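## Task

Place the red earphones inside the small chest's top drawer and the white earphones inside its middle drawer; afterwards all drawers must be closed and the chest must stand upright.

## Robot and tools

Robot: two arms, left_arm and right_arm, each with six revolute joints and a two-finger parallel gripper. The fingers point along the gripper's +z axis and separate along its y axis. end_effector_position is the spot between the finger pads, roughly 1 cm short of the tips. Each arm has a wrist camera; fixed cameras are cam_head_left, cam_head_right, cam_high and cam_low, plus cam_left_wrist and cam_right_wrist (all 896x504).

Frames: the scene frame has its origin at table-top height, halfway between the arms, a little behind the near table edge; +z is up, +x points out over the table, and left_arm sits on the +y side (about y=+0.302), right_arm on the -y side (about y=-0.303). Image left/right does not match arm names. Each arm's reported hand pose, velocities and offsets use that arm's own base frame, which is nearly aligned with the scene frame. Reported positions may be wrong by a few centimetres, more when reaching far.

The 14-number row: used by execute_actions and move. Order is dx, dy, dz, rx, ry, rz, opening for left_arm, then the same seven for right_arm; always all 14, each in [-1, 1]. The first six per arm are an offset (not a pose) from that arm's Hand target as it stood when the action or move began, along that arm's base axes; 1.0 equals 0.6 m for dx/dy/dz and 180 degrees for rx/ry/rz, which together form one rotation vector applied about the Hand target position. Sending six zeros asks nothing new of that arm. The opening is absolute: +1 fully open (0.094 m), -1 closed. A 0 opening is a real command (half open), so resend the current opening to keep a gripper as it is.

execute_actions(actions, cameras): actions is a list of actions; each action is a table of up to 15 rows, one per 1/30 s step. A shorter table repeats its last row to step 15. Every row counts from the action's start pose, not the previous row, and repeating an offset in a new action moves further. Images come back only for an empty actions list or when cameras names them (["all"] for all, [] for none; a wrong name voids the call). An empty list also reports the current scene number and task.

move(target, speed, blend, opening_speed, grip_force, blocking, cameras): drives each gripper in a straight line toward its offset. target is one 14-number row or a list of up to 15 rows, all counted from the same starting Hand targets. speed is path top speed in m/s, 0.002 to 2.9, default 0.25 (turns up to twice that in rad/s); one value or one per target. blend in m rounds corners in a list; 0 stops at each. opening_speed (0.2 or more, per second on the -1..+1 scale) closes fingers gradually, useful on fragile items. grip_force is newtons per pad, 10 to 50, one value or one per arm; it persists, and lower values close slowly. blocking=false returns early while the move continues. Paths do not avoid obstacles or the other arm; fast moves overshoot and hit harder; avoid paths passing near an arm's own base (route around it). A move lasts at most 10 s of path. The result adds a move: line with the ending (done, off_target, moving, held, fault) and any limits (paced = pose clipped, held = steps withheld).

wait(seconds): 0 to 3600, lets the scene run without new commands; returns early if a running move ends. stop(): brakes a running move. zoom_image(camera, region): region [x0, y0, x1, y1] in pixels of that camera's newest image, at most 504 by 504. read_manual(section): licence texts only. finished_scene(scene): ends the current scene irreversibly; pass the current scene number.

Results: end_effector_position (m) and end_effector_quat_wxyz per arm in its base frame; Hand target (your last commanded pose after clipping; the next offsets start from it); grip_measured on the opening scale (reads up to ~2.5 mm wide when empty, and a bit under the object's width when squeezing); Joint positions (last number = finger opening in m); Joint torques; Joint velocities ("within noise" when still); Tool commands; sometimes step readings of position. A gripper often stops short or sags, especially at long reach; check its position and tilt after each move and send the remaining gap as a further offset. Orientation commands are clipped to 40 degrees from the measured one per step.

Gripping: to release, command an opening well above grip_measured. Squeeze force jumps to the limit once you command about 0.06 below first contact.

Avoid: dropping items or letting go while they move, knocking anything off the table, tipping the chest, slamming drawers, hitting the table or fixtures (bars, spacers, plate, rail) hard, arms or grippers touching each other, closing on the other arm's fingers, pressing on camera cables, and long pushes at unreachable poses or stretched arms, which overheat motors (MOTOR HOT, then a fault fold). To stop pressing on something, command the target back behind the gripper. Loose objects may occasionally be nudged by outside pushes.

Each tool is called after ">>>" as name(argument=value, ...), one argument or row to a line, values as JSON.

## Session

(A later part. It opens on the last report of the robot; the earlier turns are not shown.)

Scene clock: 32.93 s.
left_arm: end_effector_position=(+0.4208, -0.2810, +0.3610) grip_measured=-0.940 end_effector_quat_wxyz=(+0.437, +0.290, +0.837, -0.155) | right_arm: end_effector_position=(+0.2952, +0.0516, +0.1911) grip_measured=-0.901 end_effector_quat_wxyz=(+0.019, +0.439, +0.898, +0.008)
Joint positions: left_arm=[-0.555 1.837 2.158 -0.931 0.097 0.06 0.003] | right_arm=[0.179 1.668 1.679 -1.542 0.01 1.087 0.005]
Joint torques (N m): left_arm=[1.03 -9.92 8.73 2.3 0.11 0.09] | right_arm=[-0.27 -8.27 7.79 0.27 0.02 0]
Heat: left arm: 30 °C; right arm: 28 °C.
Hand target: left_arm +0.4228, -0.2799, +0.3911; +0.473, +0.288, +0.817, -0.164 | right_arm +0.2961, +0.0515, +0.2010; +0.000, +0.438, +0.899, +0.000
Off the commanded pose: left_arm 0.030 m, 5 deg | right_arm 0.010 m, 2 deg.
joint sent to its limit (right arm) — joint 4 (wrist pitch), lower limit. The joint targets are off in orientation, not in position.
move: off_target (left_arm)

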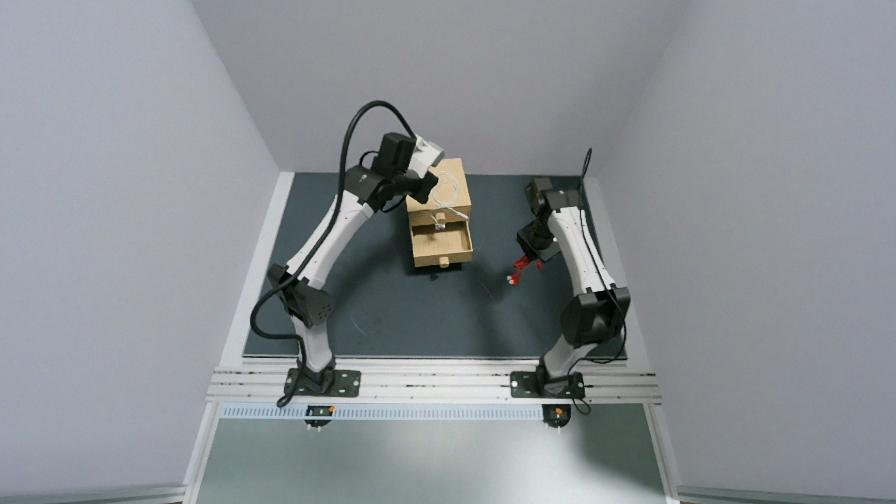

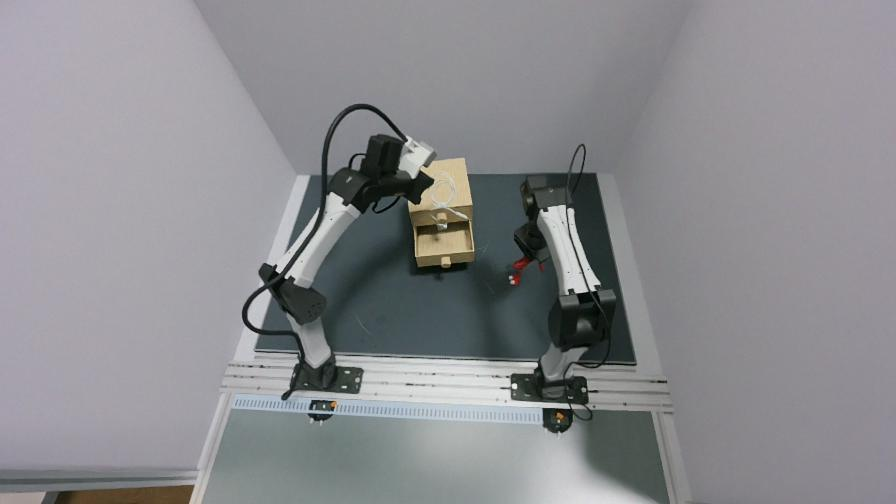

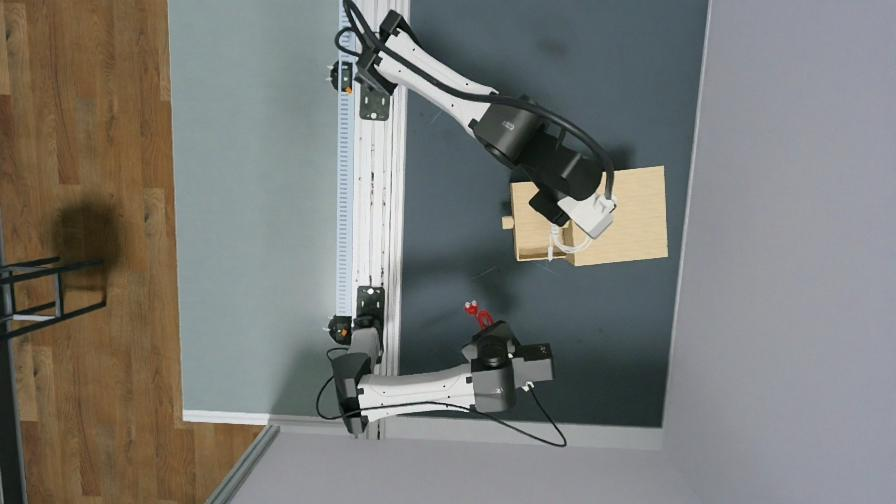

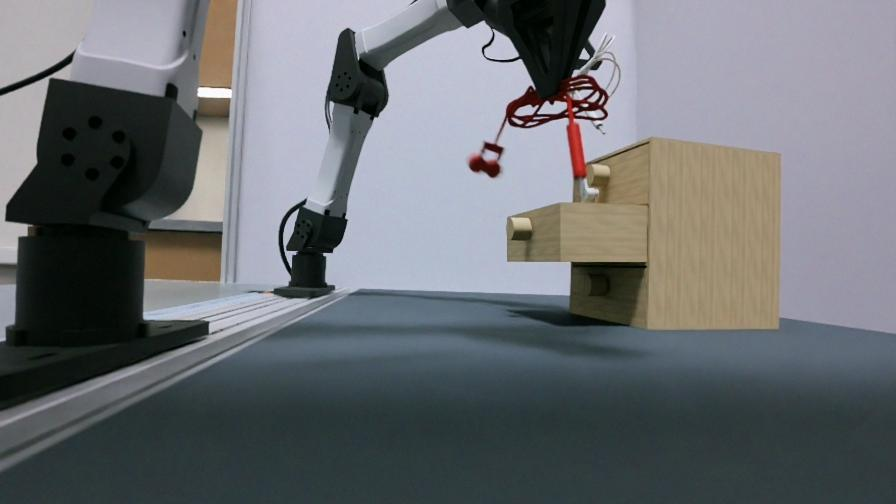

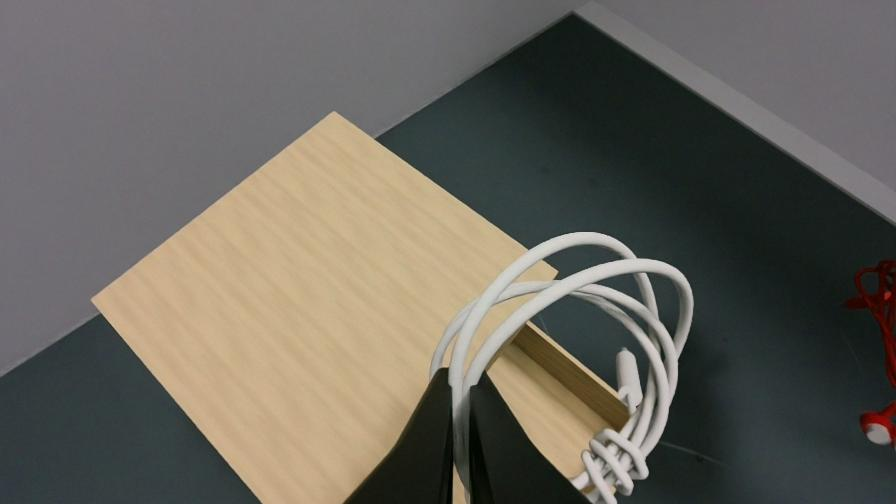

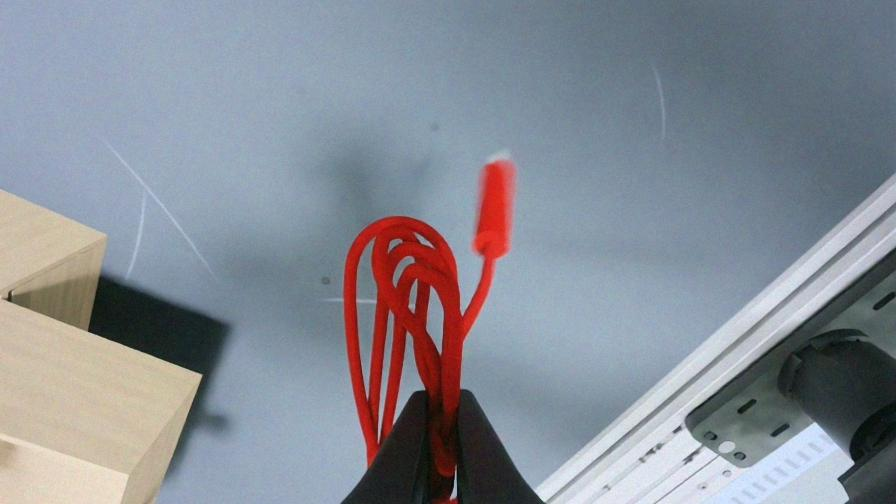

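>>> move(
  target=[
    [-0.0253, 0.0303, -0.03, 0, 0, 0, -1.0, 0.0065, 0.0025, 0.1983, 0.1711, -0.2189, 0, -1.0],
    [-0.0253, 0.0303, -0.3435, 0, 0, 0, -1.0, 0.0065, 0.0025, 0.1983, 0.1711, -0.2189, 0, -1.0],
    [-0.0253, 0.0303, -0.3435, 0, 0, 0, -0.5, 0.0065, 0.0025, 0.1983, 0.1711, -0.2189, 0, -1.0],
    [-0.1215, 0.1072, -0.2581, 0, 0, 0, -0.5, 0.0065, 0.0025, 0.1983, 0.1711, -0.2189, 0, -1.0],
    [-0.2297, -0.0918, -0.2352, -0.0251, -0.0113, 0.2865, 0.2, 0.0065, 0.0025, 0.1983, 0.1711, -0.2189, 0, -1.0],
  ],
  speed=[0.4, 0.22, 0.2, 0.25, 0.45],
  blend=[0.01, 0, 0, 0.03, 0],
  opening_speed=1.6,
  cameras=["all"],
)

>>> zoom_image(
  camera="cam_head_right",
  region=[380, 150, 500, 290],
)

Scene clock: 45.43 s.
left_arm: end_effector_position=(+0.2811, -0.3324, +0.2407) grip_measured=+0.197 end_effector_quat_wxyz=(+0.514, -0.094, +0.852, +0.043) | right_arm: end_effector_position=(+0.3005, +0.0527, +0.3171) grip_measured=-0.901 end_effector_quat_wxyz=(+0.179, +0.399, +0.819, +0.372)
Joint positions: left_arm=[-1.226 1.937 1.83 -1.187 -1.063 -1.283 0.056] | right_arm=[-0.143 1.247 1.531 -1.19 -0.578 0.968 0.005]
Joint torques (N m): left_arm=[0.73 -8.47 8.42 0.66 -0.9 -0.23] | right_arm=[-0.14 -5.27 4.51 1.87 -0.24 0.11]
Heat: left arm: 32 °C; right arm: 29 °C.
Hand target: left_arm +0.2849, -0.3350, +0.2499; +0.521, -0.111, +0.845, +0.032 | right_arm +0.3000, +0.0530, +0.3200; +0.186, +0.397, +0.814, +0.380
Off the commanded pose: left_arm 0.010 m, 3 deg | right_arm 0.003 m, 1 deg.
move: off_target (left_arm); target 5's new opening was sent with left_arm's hand 0.010 m and 3 deg from that target

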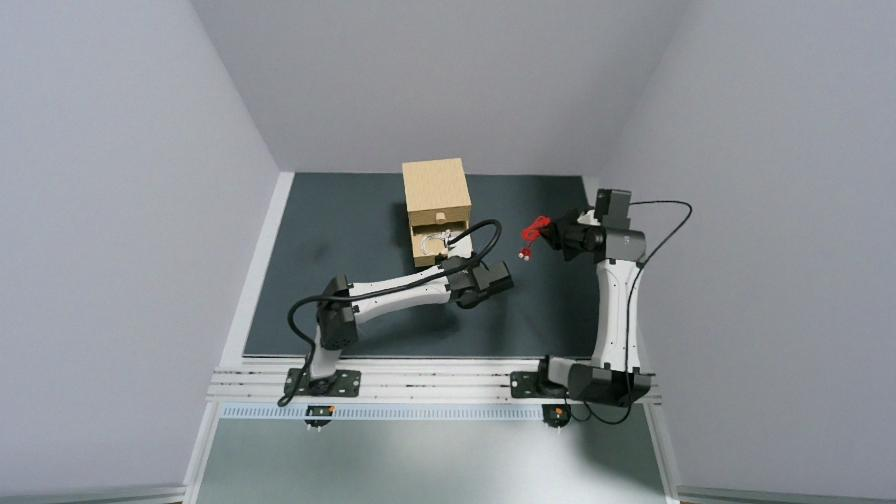

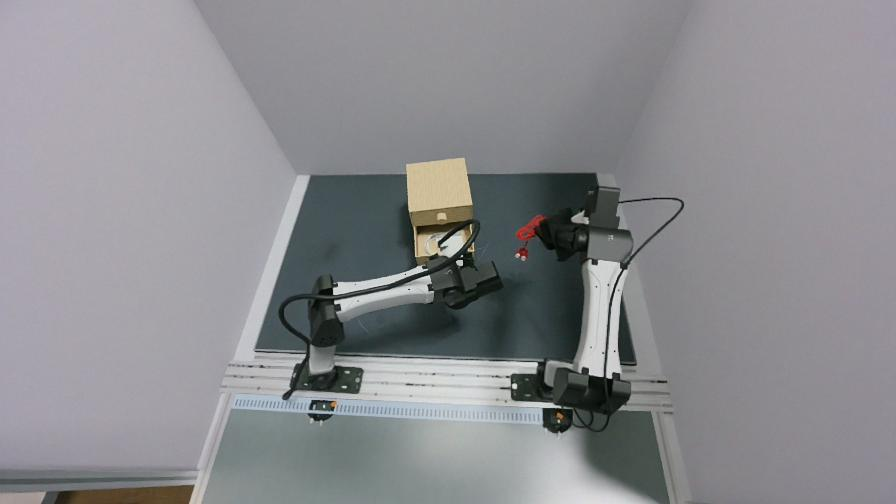

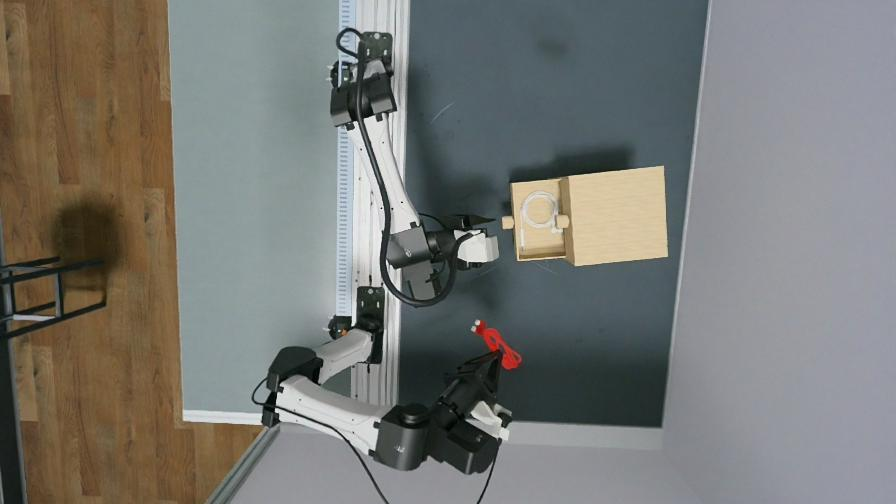

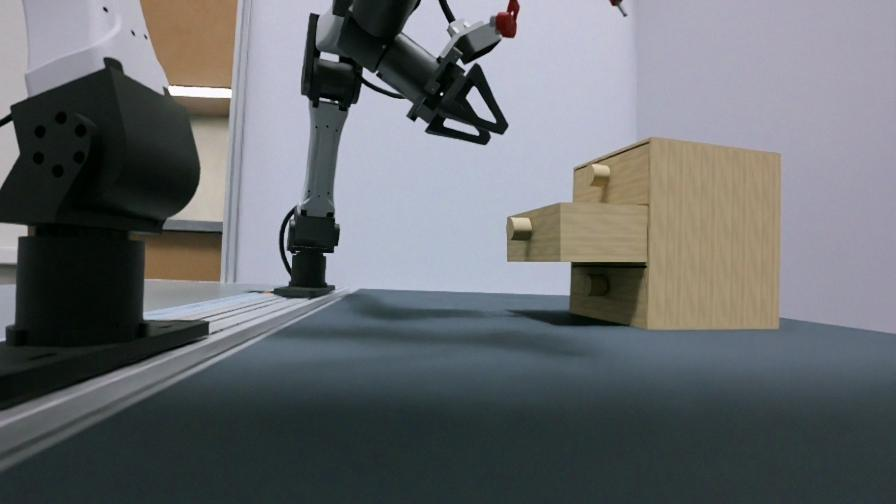

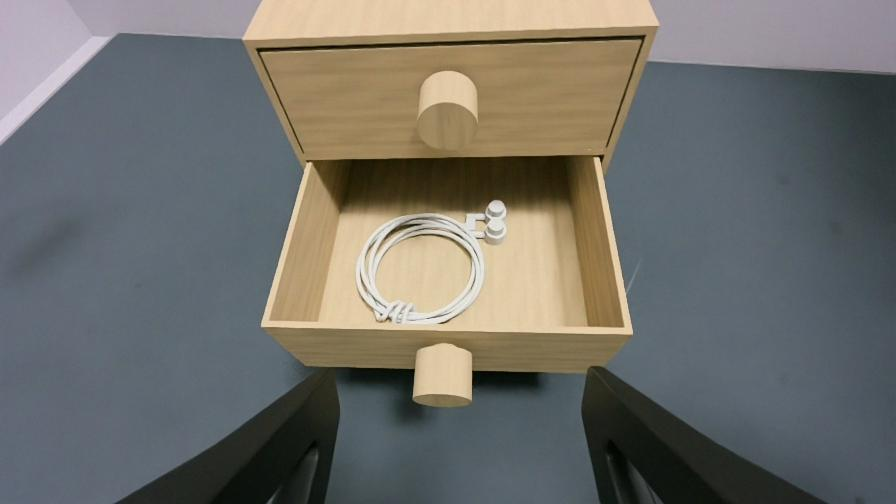

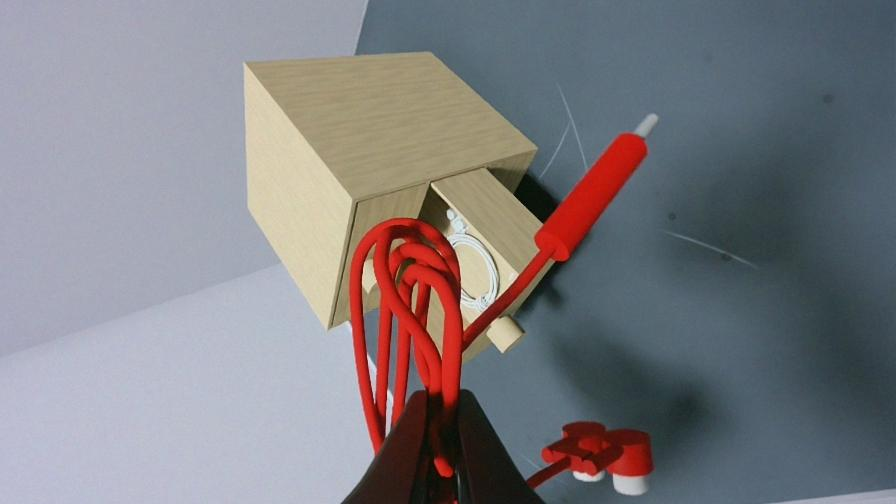

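Scaled by 3.600 from the camera's image (finer frame: 1280x720).

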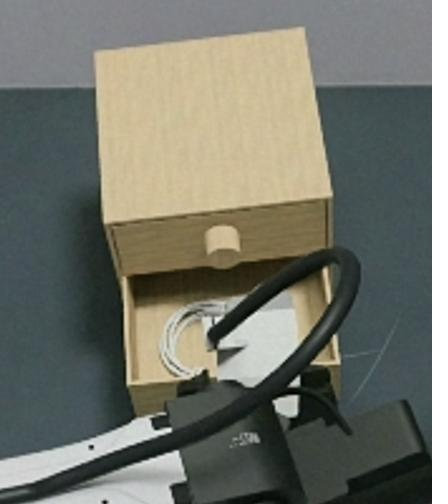

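>>> move(
  target=[
    [0.0485, 0.015, -0.1782, 0, 0, 0, 0.2, 0, 0, 0, 0, 0, 0, -1.0],
    [0.2585, 0.0588, -0.1765, 0, 0, 0, 0.2, 0, 0, 0, 0, 0, 0, -1.0],
    [0.2885, 0.065, -0.1765, 0, 0, 0, 0.2, 0, 0, 0, 0, 0, 0, -1.0],
    [0.1918, 0.045, -0.1765, 0, 0, 0, 0.2, 0, 0, 0, 0, 0, 0, -1.0],
    [0.1902, 0.0417, -0.0465, 0, 0, 0, 0.2, 0, 0, 0, 0, 0, 0, -1.0],
  ],
  speed=[0.3, 0.22, 0.1, 0.25, 0.25],
  blend=[0.01, 0.01, 0, 0.015, 0],
  cameras=["cam_left_wrist", "cam_high", "cam_low"],
)

>>> zoom_image(
  camera="cam_low",
  region=[480, 120, 800, 340],
)

Scene clock: 50.87 s.
left_arm: end_effector_position=(+0.3972, -0.3056, +0.2004) grip_measured=+0.198 end_effector_quat_wxyz=(+0.503, -0.092, +0.858, +0.048) | right_arm: end_effector_position=(+0.3005, +0.0527, +0.3171) grip_measured=-0.901 end_effector_quat_wxyz=(+0.179, +0.399, +0.819, +0.372)
Joint positions: left_arm=[-0.934 1.966 1.676 -0.637 -0.912 -0.822 0.056] | right_arm=[-0.143 1.247 1.531 -1.19 -0.578 0.968 0.005]
Joint torques (N m): left_arm=[-0.34 -10.85 9.11 1.41 -0.91 -0.16] | right_arm=[-0.14 -5.26 4.49 1.87 -0.24 0.11]
Heat: left arm: 32 °C; right arm: 29 °C.
Hand target: left_arm +0.3991, -0.3098, +0.2220; +0.521, -0.112, +0.845, +0.032 | right_arm +0.3000, +0.0530, +0.3200; +0.186, +0.397, +0.814, +0.380
Off the commanded pose: left_arm 0.022 m, 4 deg | right_arm 0.003 m, 1 deg.
move: off_target (left_arm); blend cut to 0.0092 m at target 2
Images, in order (width x height): cam_high 896x504, cam_low 896x504, cam_left_wrist 896x504.

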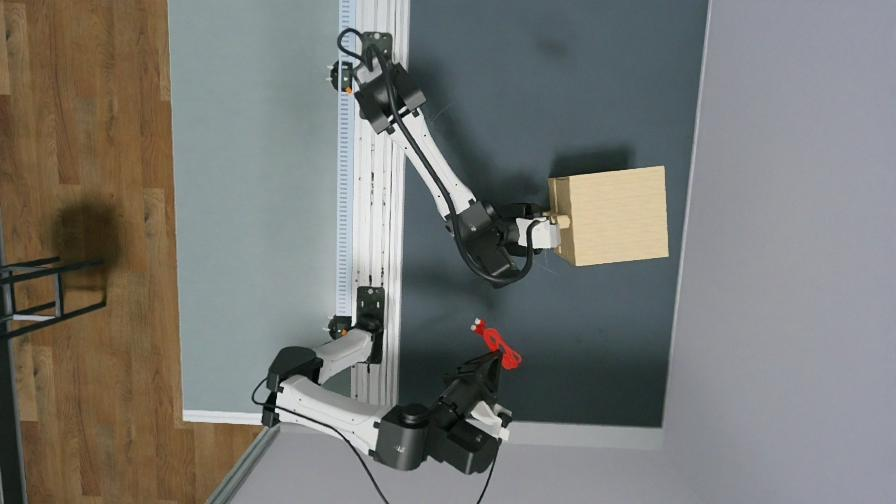

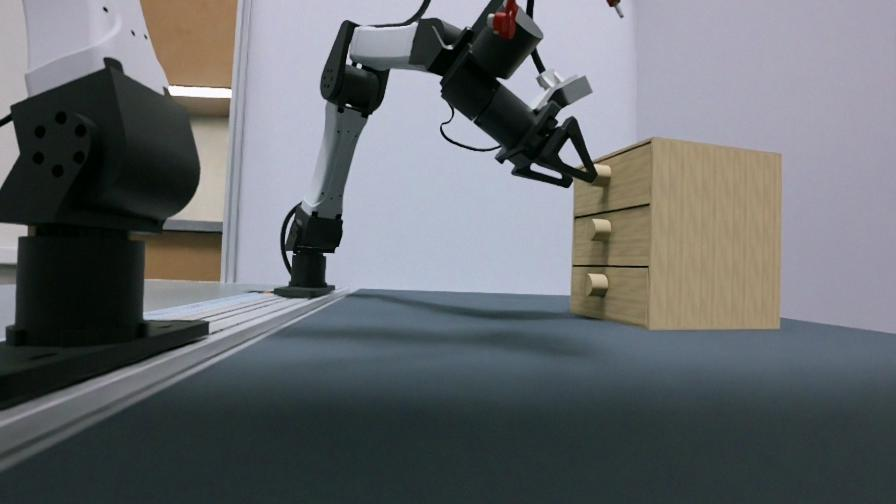

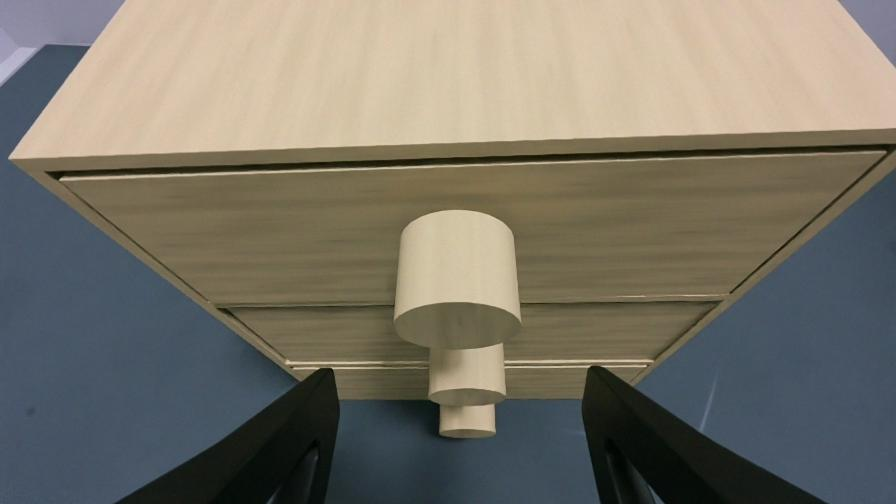

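Scaled by 1.575 from the camera's image (finer frame: 1280x720).

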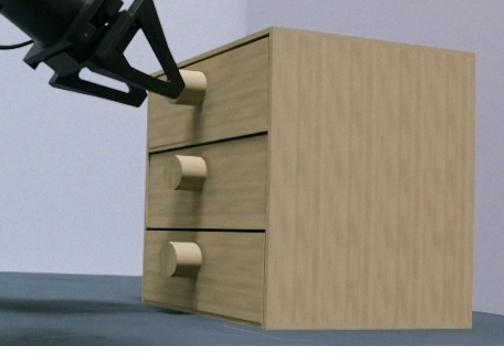

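>>> move(
  target=[
    [0.0583, 0.0145, 0.0122, 0, 0, 0, 0.2, 0, 0, 0, 0, 0, 0, -1.0],
    [0.0583, 0.0145, 0.0122, 0, 0, 0, -0.8, 0, 0, 0, 0, 0, 0, -1.0],
    [-0.1293, -0.0247, 0.0122, 0, 0, 0, -0.8, 0, 0, 0, 0, 0, 0, -1.0],
    [-0.1293, -0.0247, 0.0122, 0, 0, 0, 0.2, 0, 0, 0, 0, 0, 0, -1.0],
    [-0.1947, -0.0383, 0.0122, 0, 0, 0, 0.2, 0, 0, 0, 0, 0, 0, -1.0],
    [-0.178, 0.3783, 0.0122, 0, 0, 0, 0.2, 0.1568, 0.4005, 0.015, 0, 0, 0, -1.0],
  ],
  speed=[0.2, 0.2, 0.16, 0.2, 0.25, 0.45],
  blend=[0, 0, 0, 0, 0.02, 0],
  opening_speed=1.6,
  cameras=["all"],
)

>>> zoom_image(
  camera="cam_head_right",
  region=[380, 150, 520, 290],
)

>>> zoom_image(
  camera="cam_low",
  region=[440, 0, 800, 300],
)

Scene clock: 59.70 s.
left_arm: end_effector_position=(+0.2905, -0.0848, +0.2264) grip_measured=+0.198 end_effector_quat_wxyz=(+0.512, -0.105, +0.852, +0.038) | right_arm: end_effector_position=(+0.3897, +0.2909, +0.3325) grip_measured=-0.901 end_effector_quat_wxyz=(+0.185, +0.391, +0.814, +0.388)
Joint positions: left_arm=[-0.686 0.982 0.835 -0.555 -0.747 -0.57 0.056] | right_arm=[0.628 1.762 2 -0.921 -0.038 1.542 0.005]
Joint torques (N m): left_arm=[1.14 -3.06 5.14 2.04 -0.47 0.04] | right_arm=[0.75 -6.54 8.69 1.84 0.19 0.11]
Heat: left arm: 32 °C; right arm: 29 °C.
Hand target: left_arm +0.2923, -0.0829, +0.2293; +0.521, -0.112, +0.845, +0.032 | right_arm +0.3940, +0.2933, +0.3290; +0.185, +0.397, +0.814, +0.380
Off the commanded pose: left_arm 0.004 m, 2 deg | right_arm 0.006 m, 1 deg.
move: done; target 2's new opening was sent with left_arm's hand 0.018 m and 3 deg from that target; target 4's new opening was sent with left_arm's hand 0.021 m and 3 deg from that target

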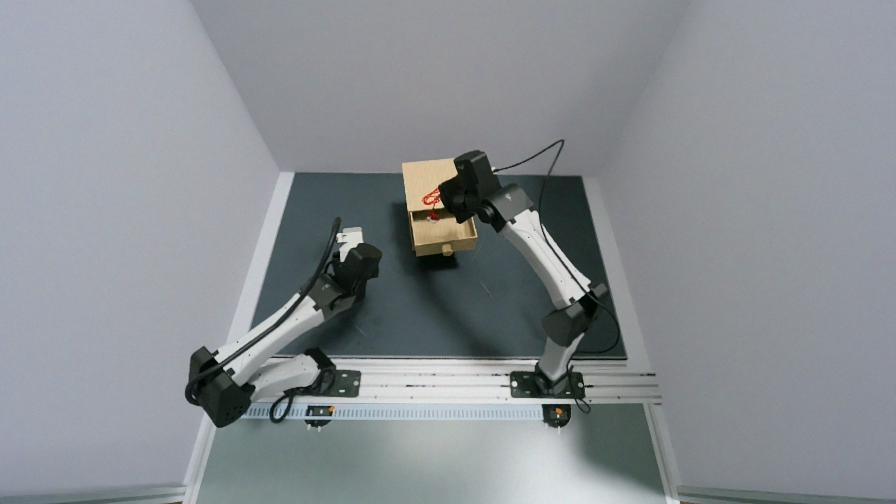

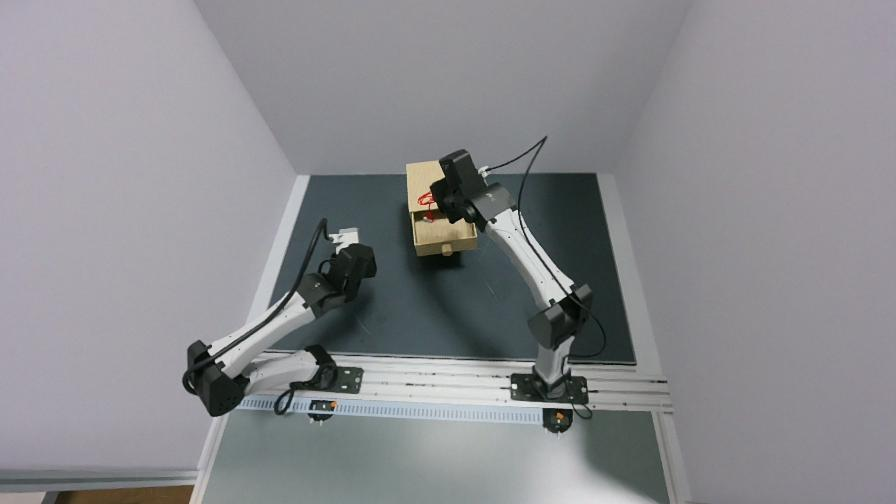

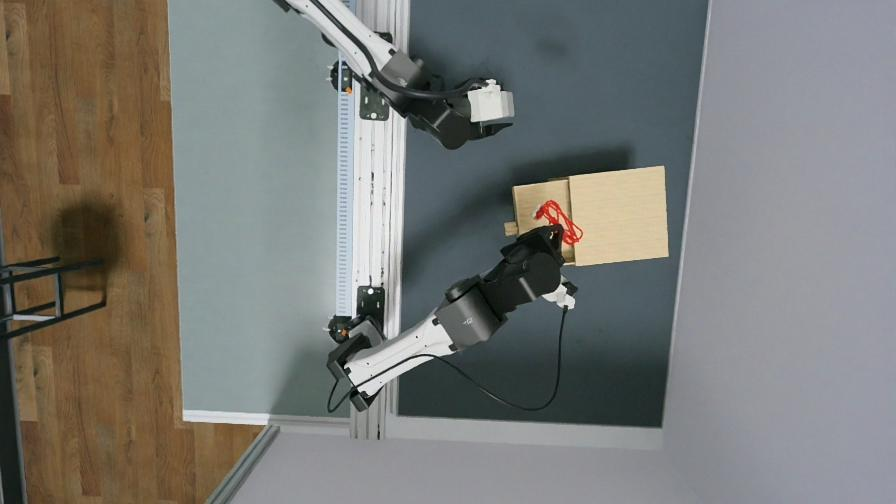

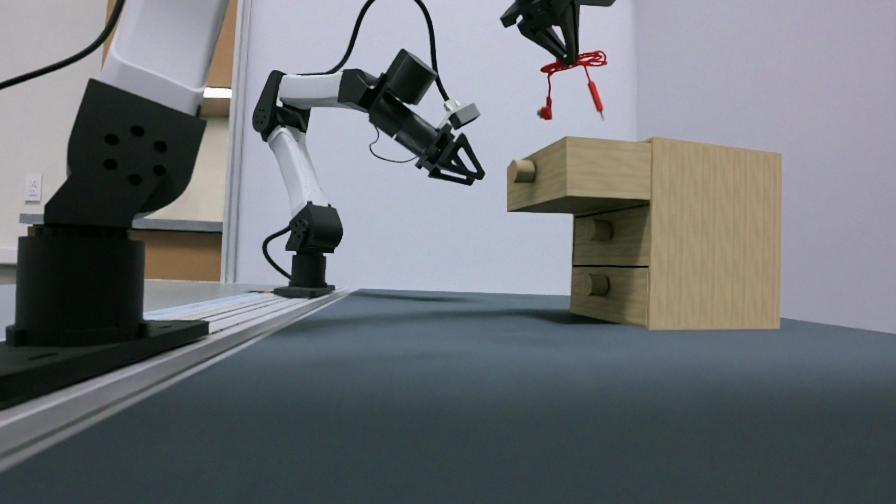

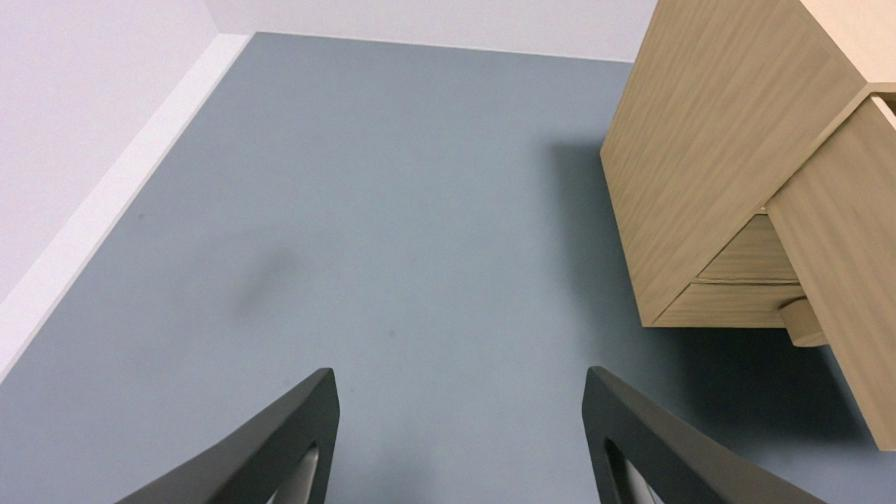

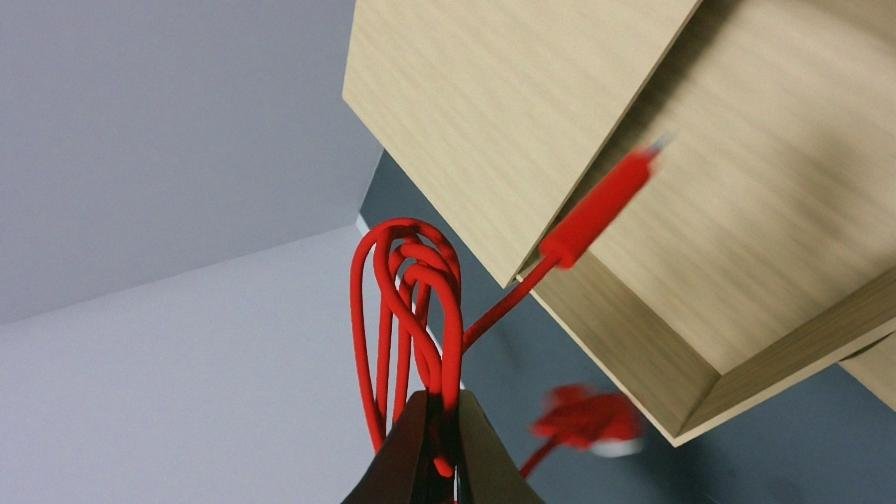

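Scaled by 3.600 from the camera's image (finer frame: 1280x720).

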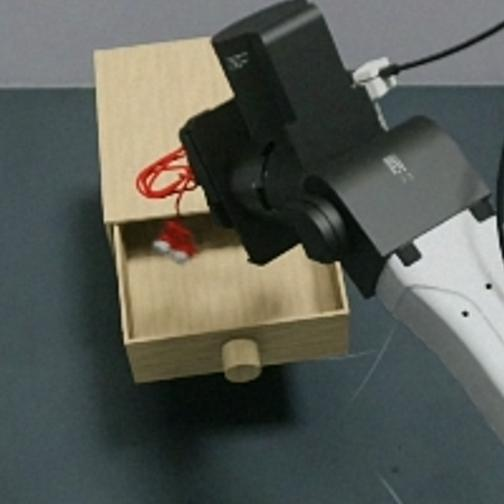

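Scaled by 1.400 from the camera's image (finer frame: 1280x720).

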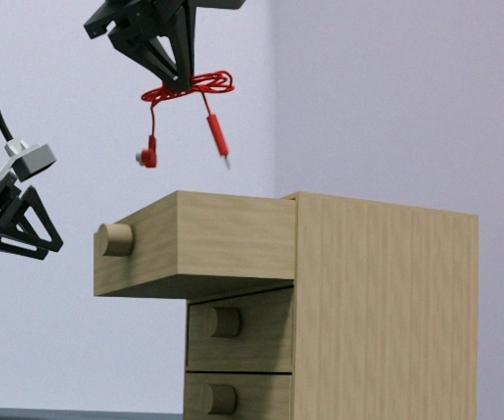

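>>> move(
  target=[
    [0, 0, 0, 0, 0, 0, 0.2, 0, 0, -0.15, -0.0719, 0.0919, 0, -1.0],
    [0, 0, 0, 0, 0, 0, 0.2, 0, 0, -0.2383, -0.0719, 0.0919, 0, -1.0],
    [0, 0, 0, 0, 0, 0, 0.2, 0, 0, -0.2383, -0.0719, 0.0919, 0, -0.3],
    [0, 0, 0, 0, 0, 0, 0.2, -0.0432, -0.0337, -0.1353, -0.0719, 0.0919, 0, -0.3],
    [0, 0, 0, 0, 0, 0, 0.2, -0.15, -0.32, 0.0, 0, 0, 0, -0.3],
    [-0.0085, -0.4148, 0, 0, 0, 0, 0.2, -0.15, -0.35, 0.0, 0, 0, 0, -0.3],
  ],
  speed=[0.25, 0.2, 0.2, 0.2, 0.45, 0.45],
  blend=[0.02, 0, 0, 0.02, 0.01, 0],
  opening_speed=1.2,
  cameras=["all"],
)

>>> zoom_image(
  camera="cam_high",
  region=[480, 150, 640, 290],
)

Scene clock: 68.20 s.
left_arm: end_effector_position=(+0.2822, -0.3296, +0.2176) grip_measured=+0.198 end_effector_quat_wxyz=(+0.508, -0.093, +0.855, +0.040) | right_arm: end_effector_position=(+0.3034, +0.0836, +0.3357) grip_measured=-0.302 end_effector_quat_wxyz=(+0.197, +0.395, +0.811, +0.384)
Joint positions: left_arm=[-1.217 1.912 1.71 -1.076 -1.045 -1.264 0.056] | right_arm=[0.012 1.223 1.551 -1.113 -0.477 1.12 0.033]
Joint torques (N m): left_arm=[0.7 -8.35 8.51 0.66 -1.07 -0.2] | right_arm=[-0.21 -2.62 5.16 1.74 -0.17 -0.05]
Heat: left arm: 33 °C; right arm: 29 °C.
Hand target: left_arm +0.2873, -0.3318, +0.2293; +0.521, -0.112, +0.845, +0.032 | right_arm +0.3040, +0.0834, +0.3290; +0.186, +0.397, +0.814, +0.380
Off the commanded pose: left_arm 0.013 m, 3 deg | right_arm 0.007 m, 1 deg.
move: off_target (left_arm)

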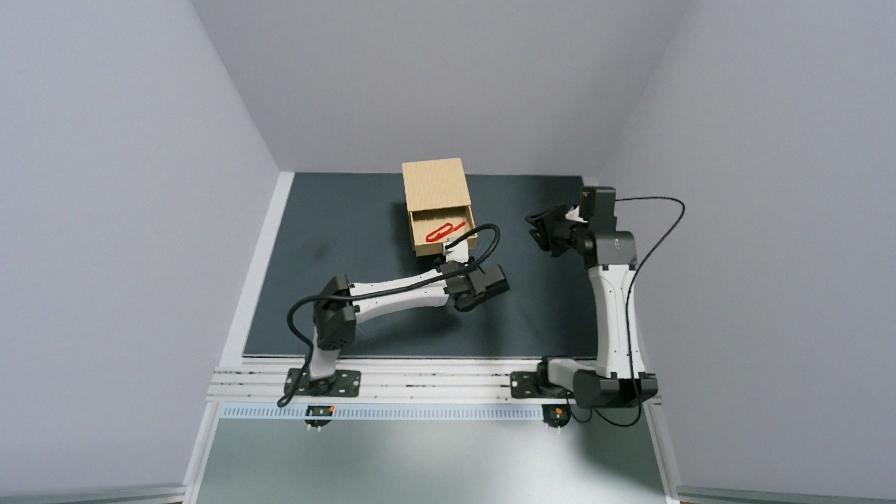

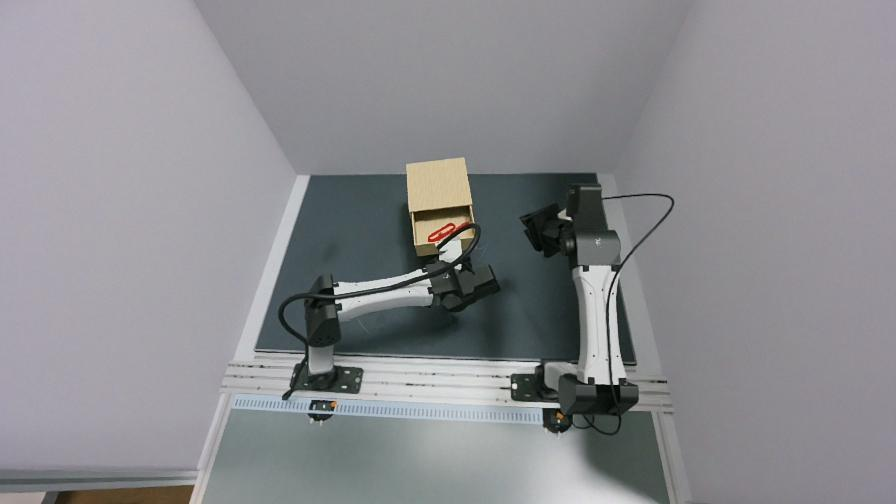

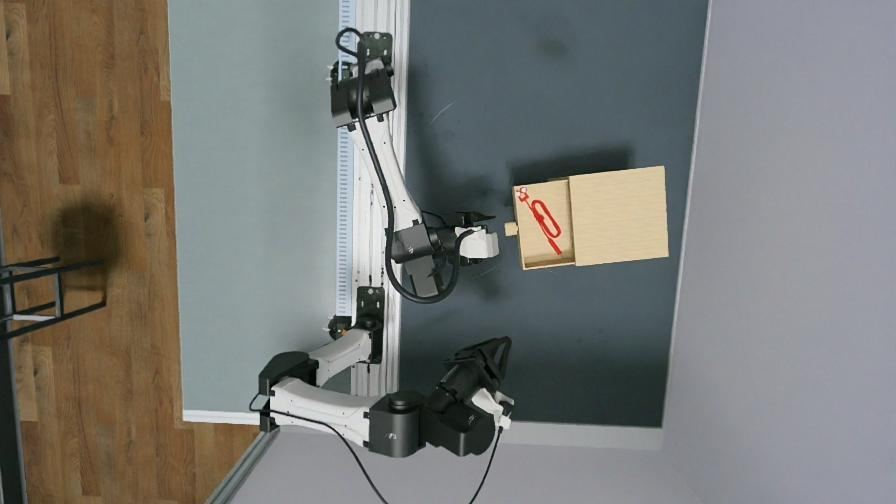

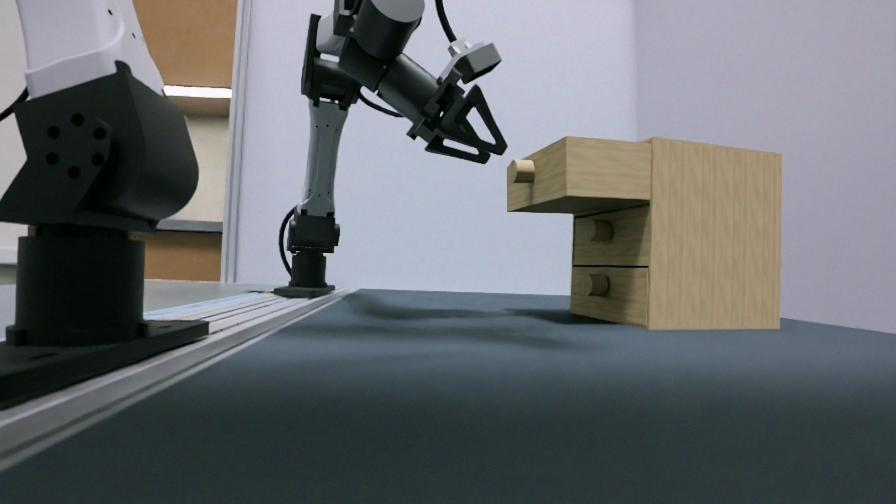

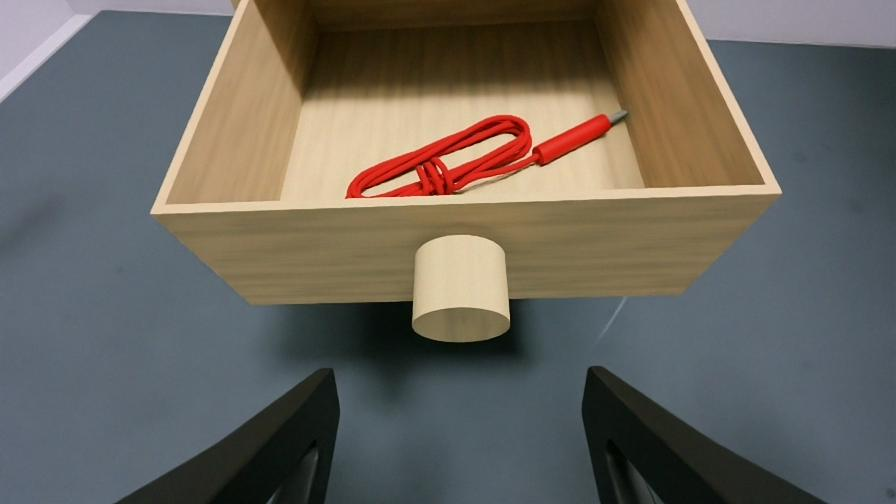

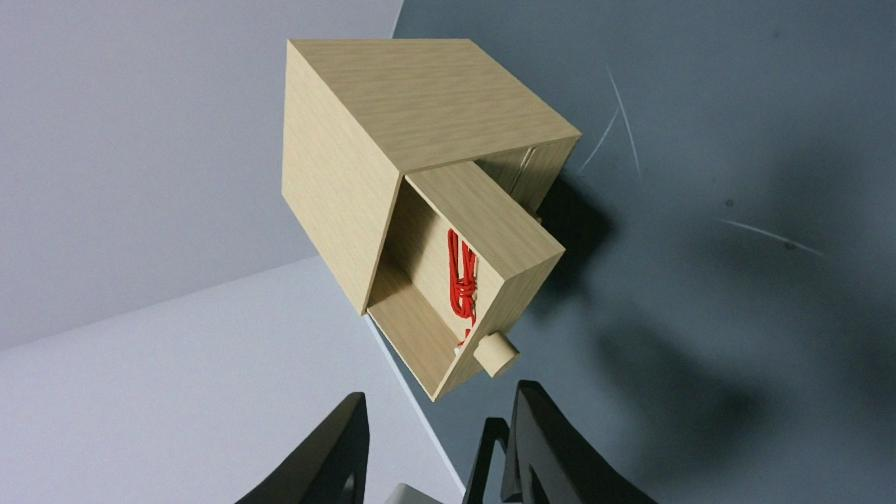

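Scaled by 3.150 from the camera's image (finer frame: 1280x720).

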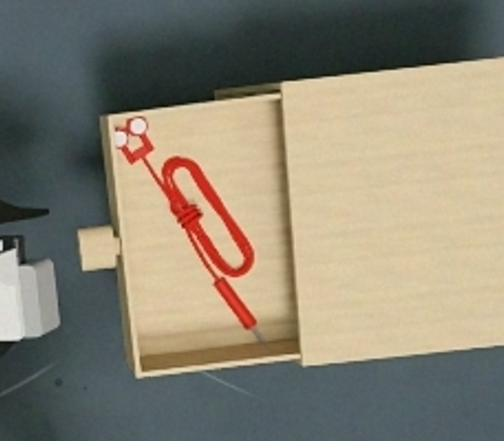

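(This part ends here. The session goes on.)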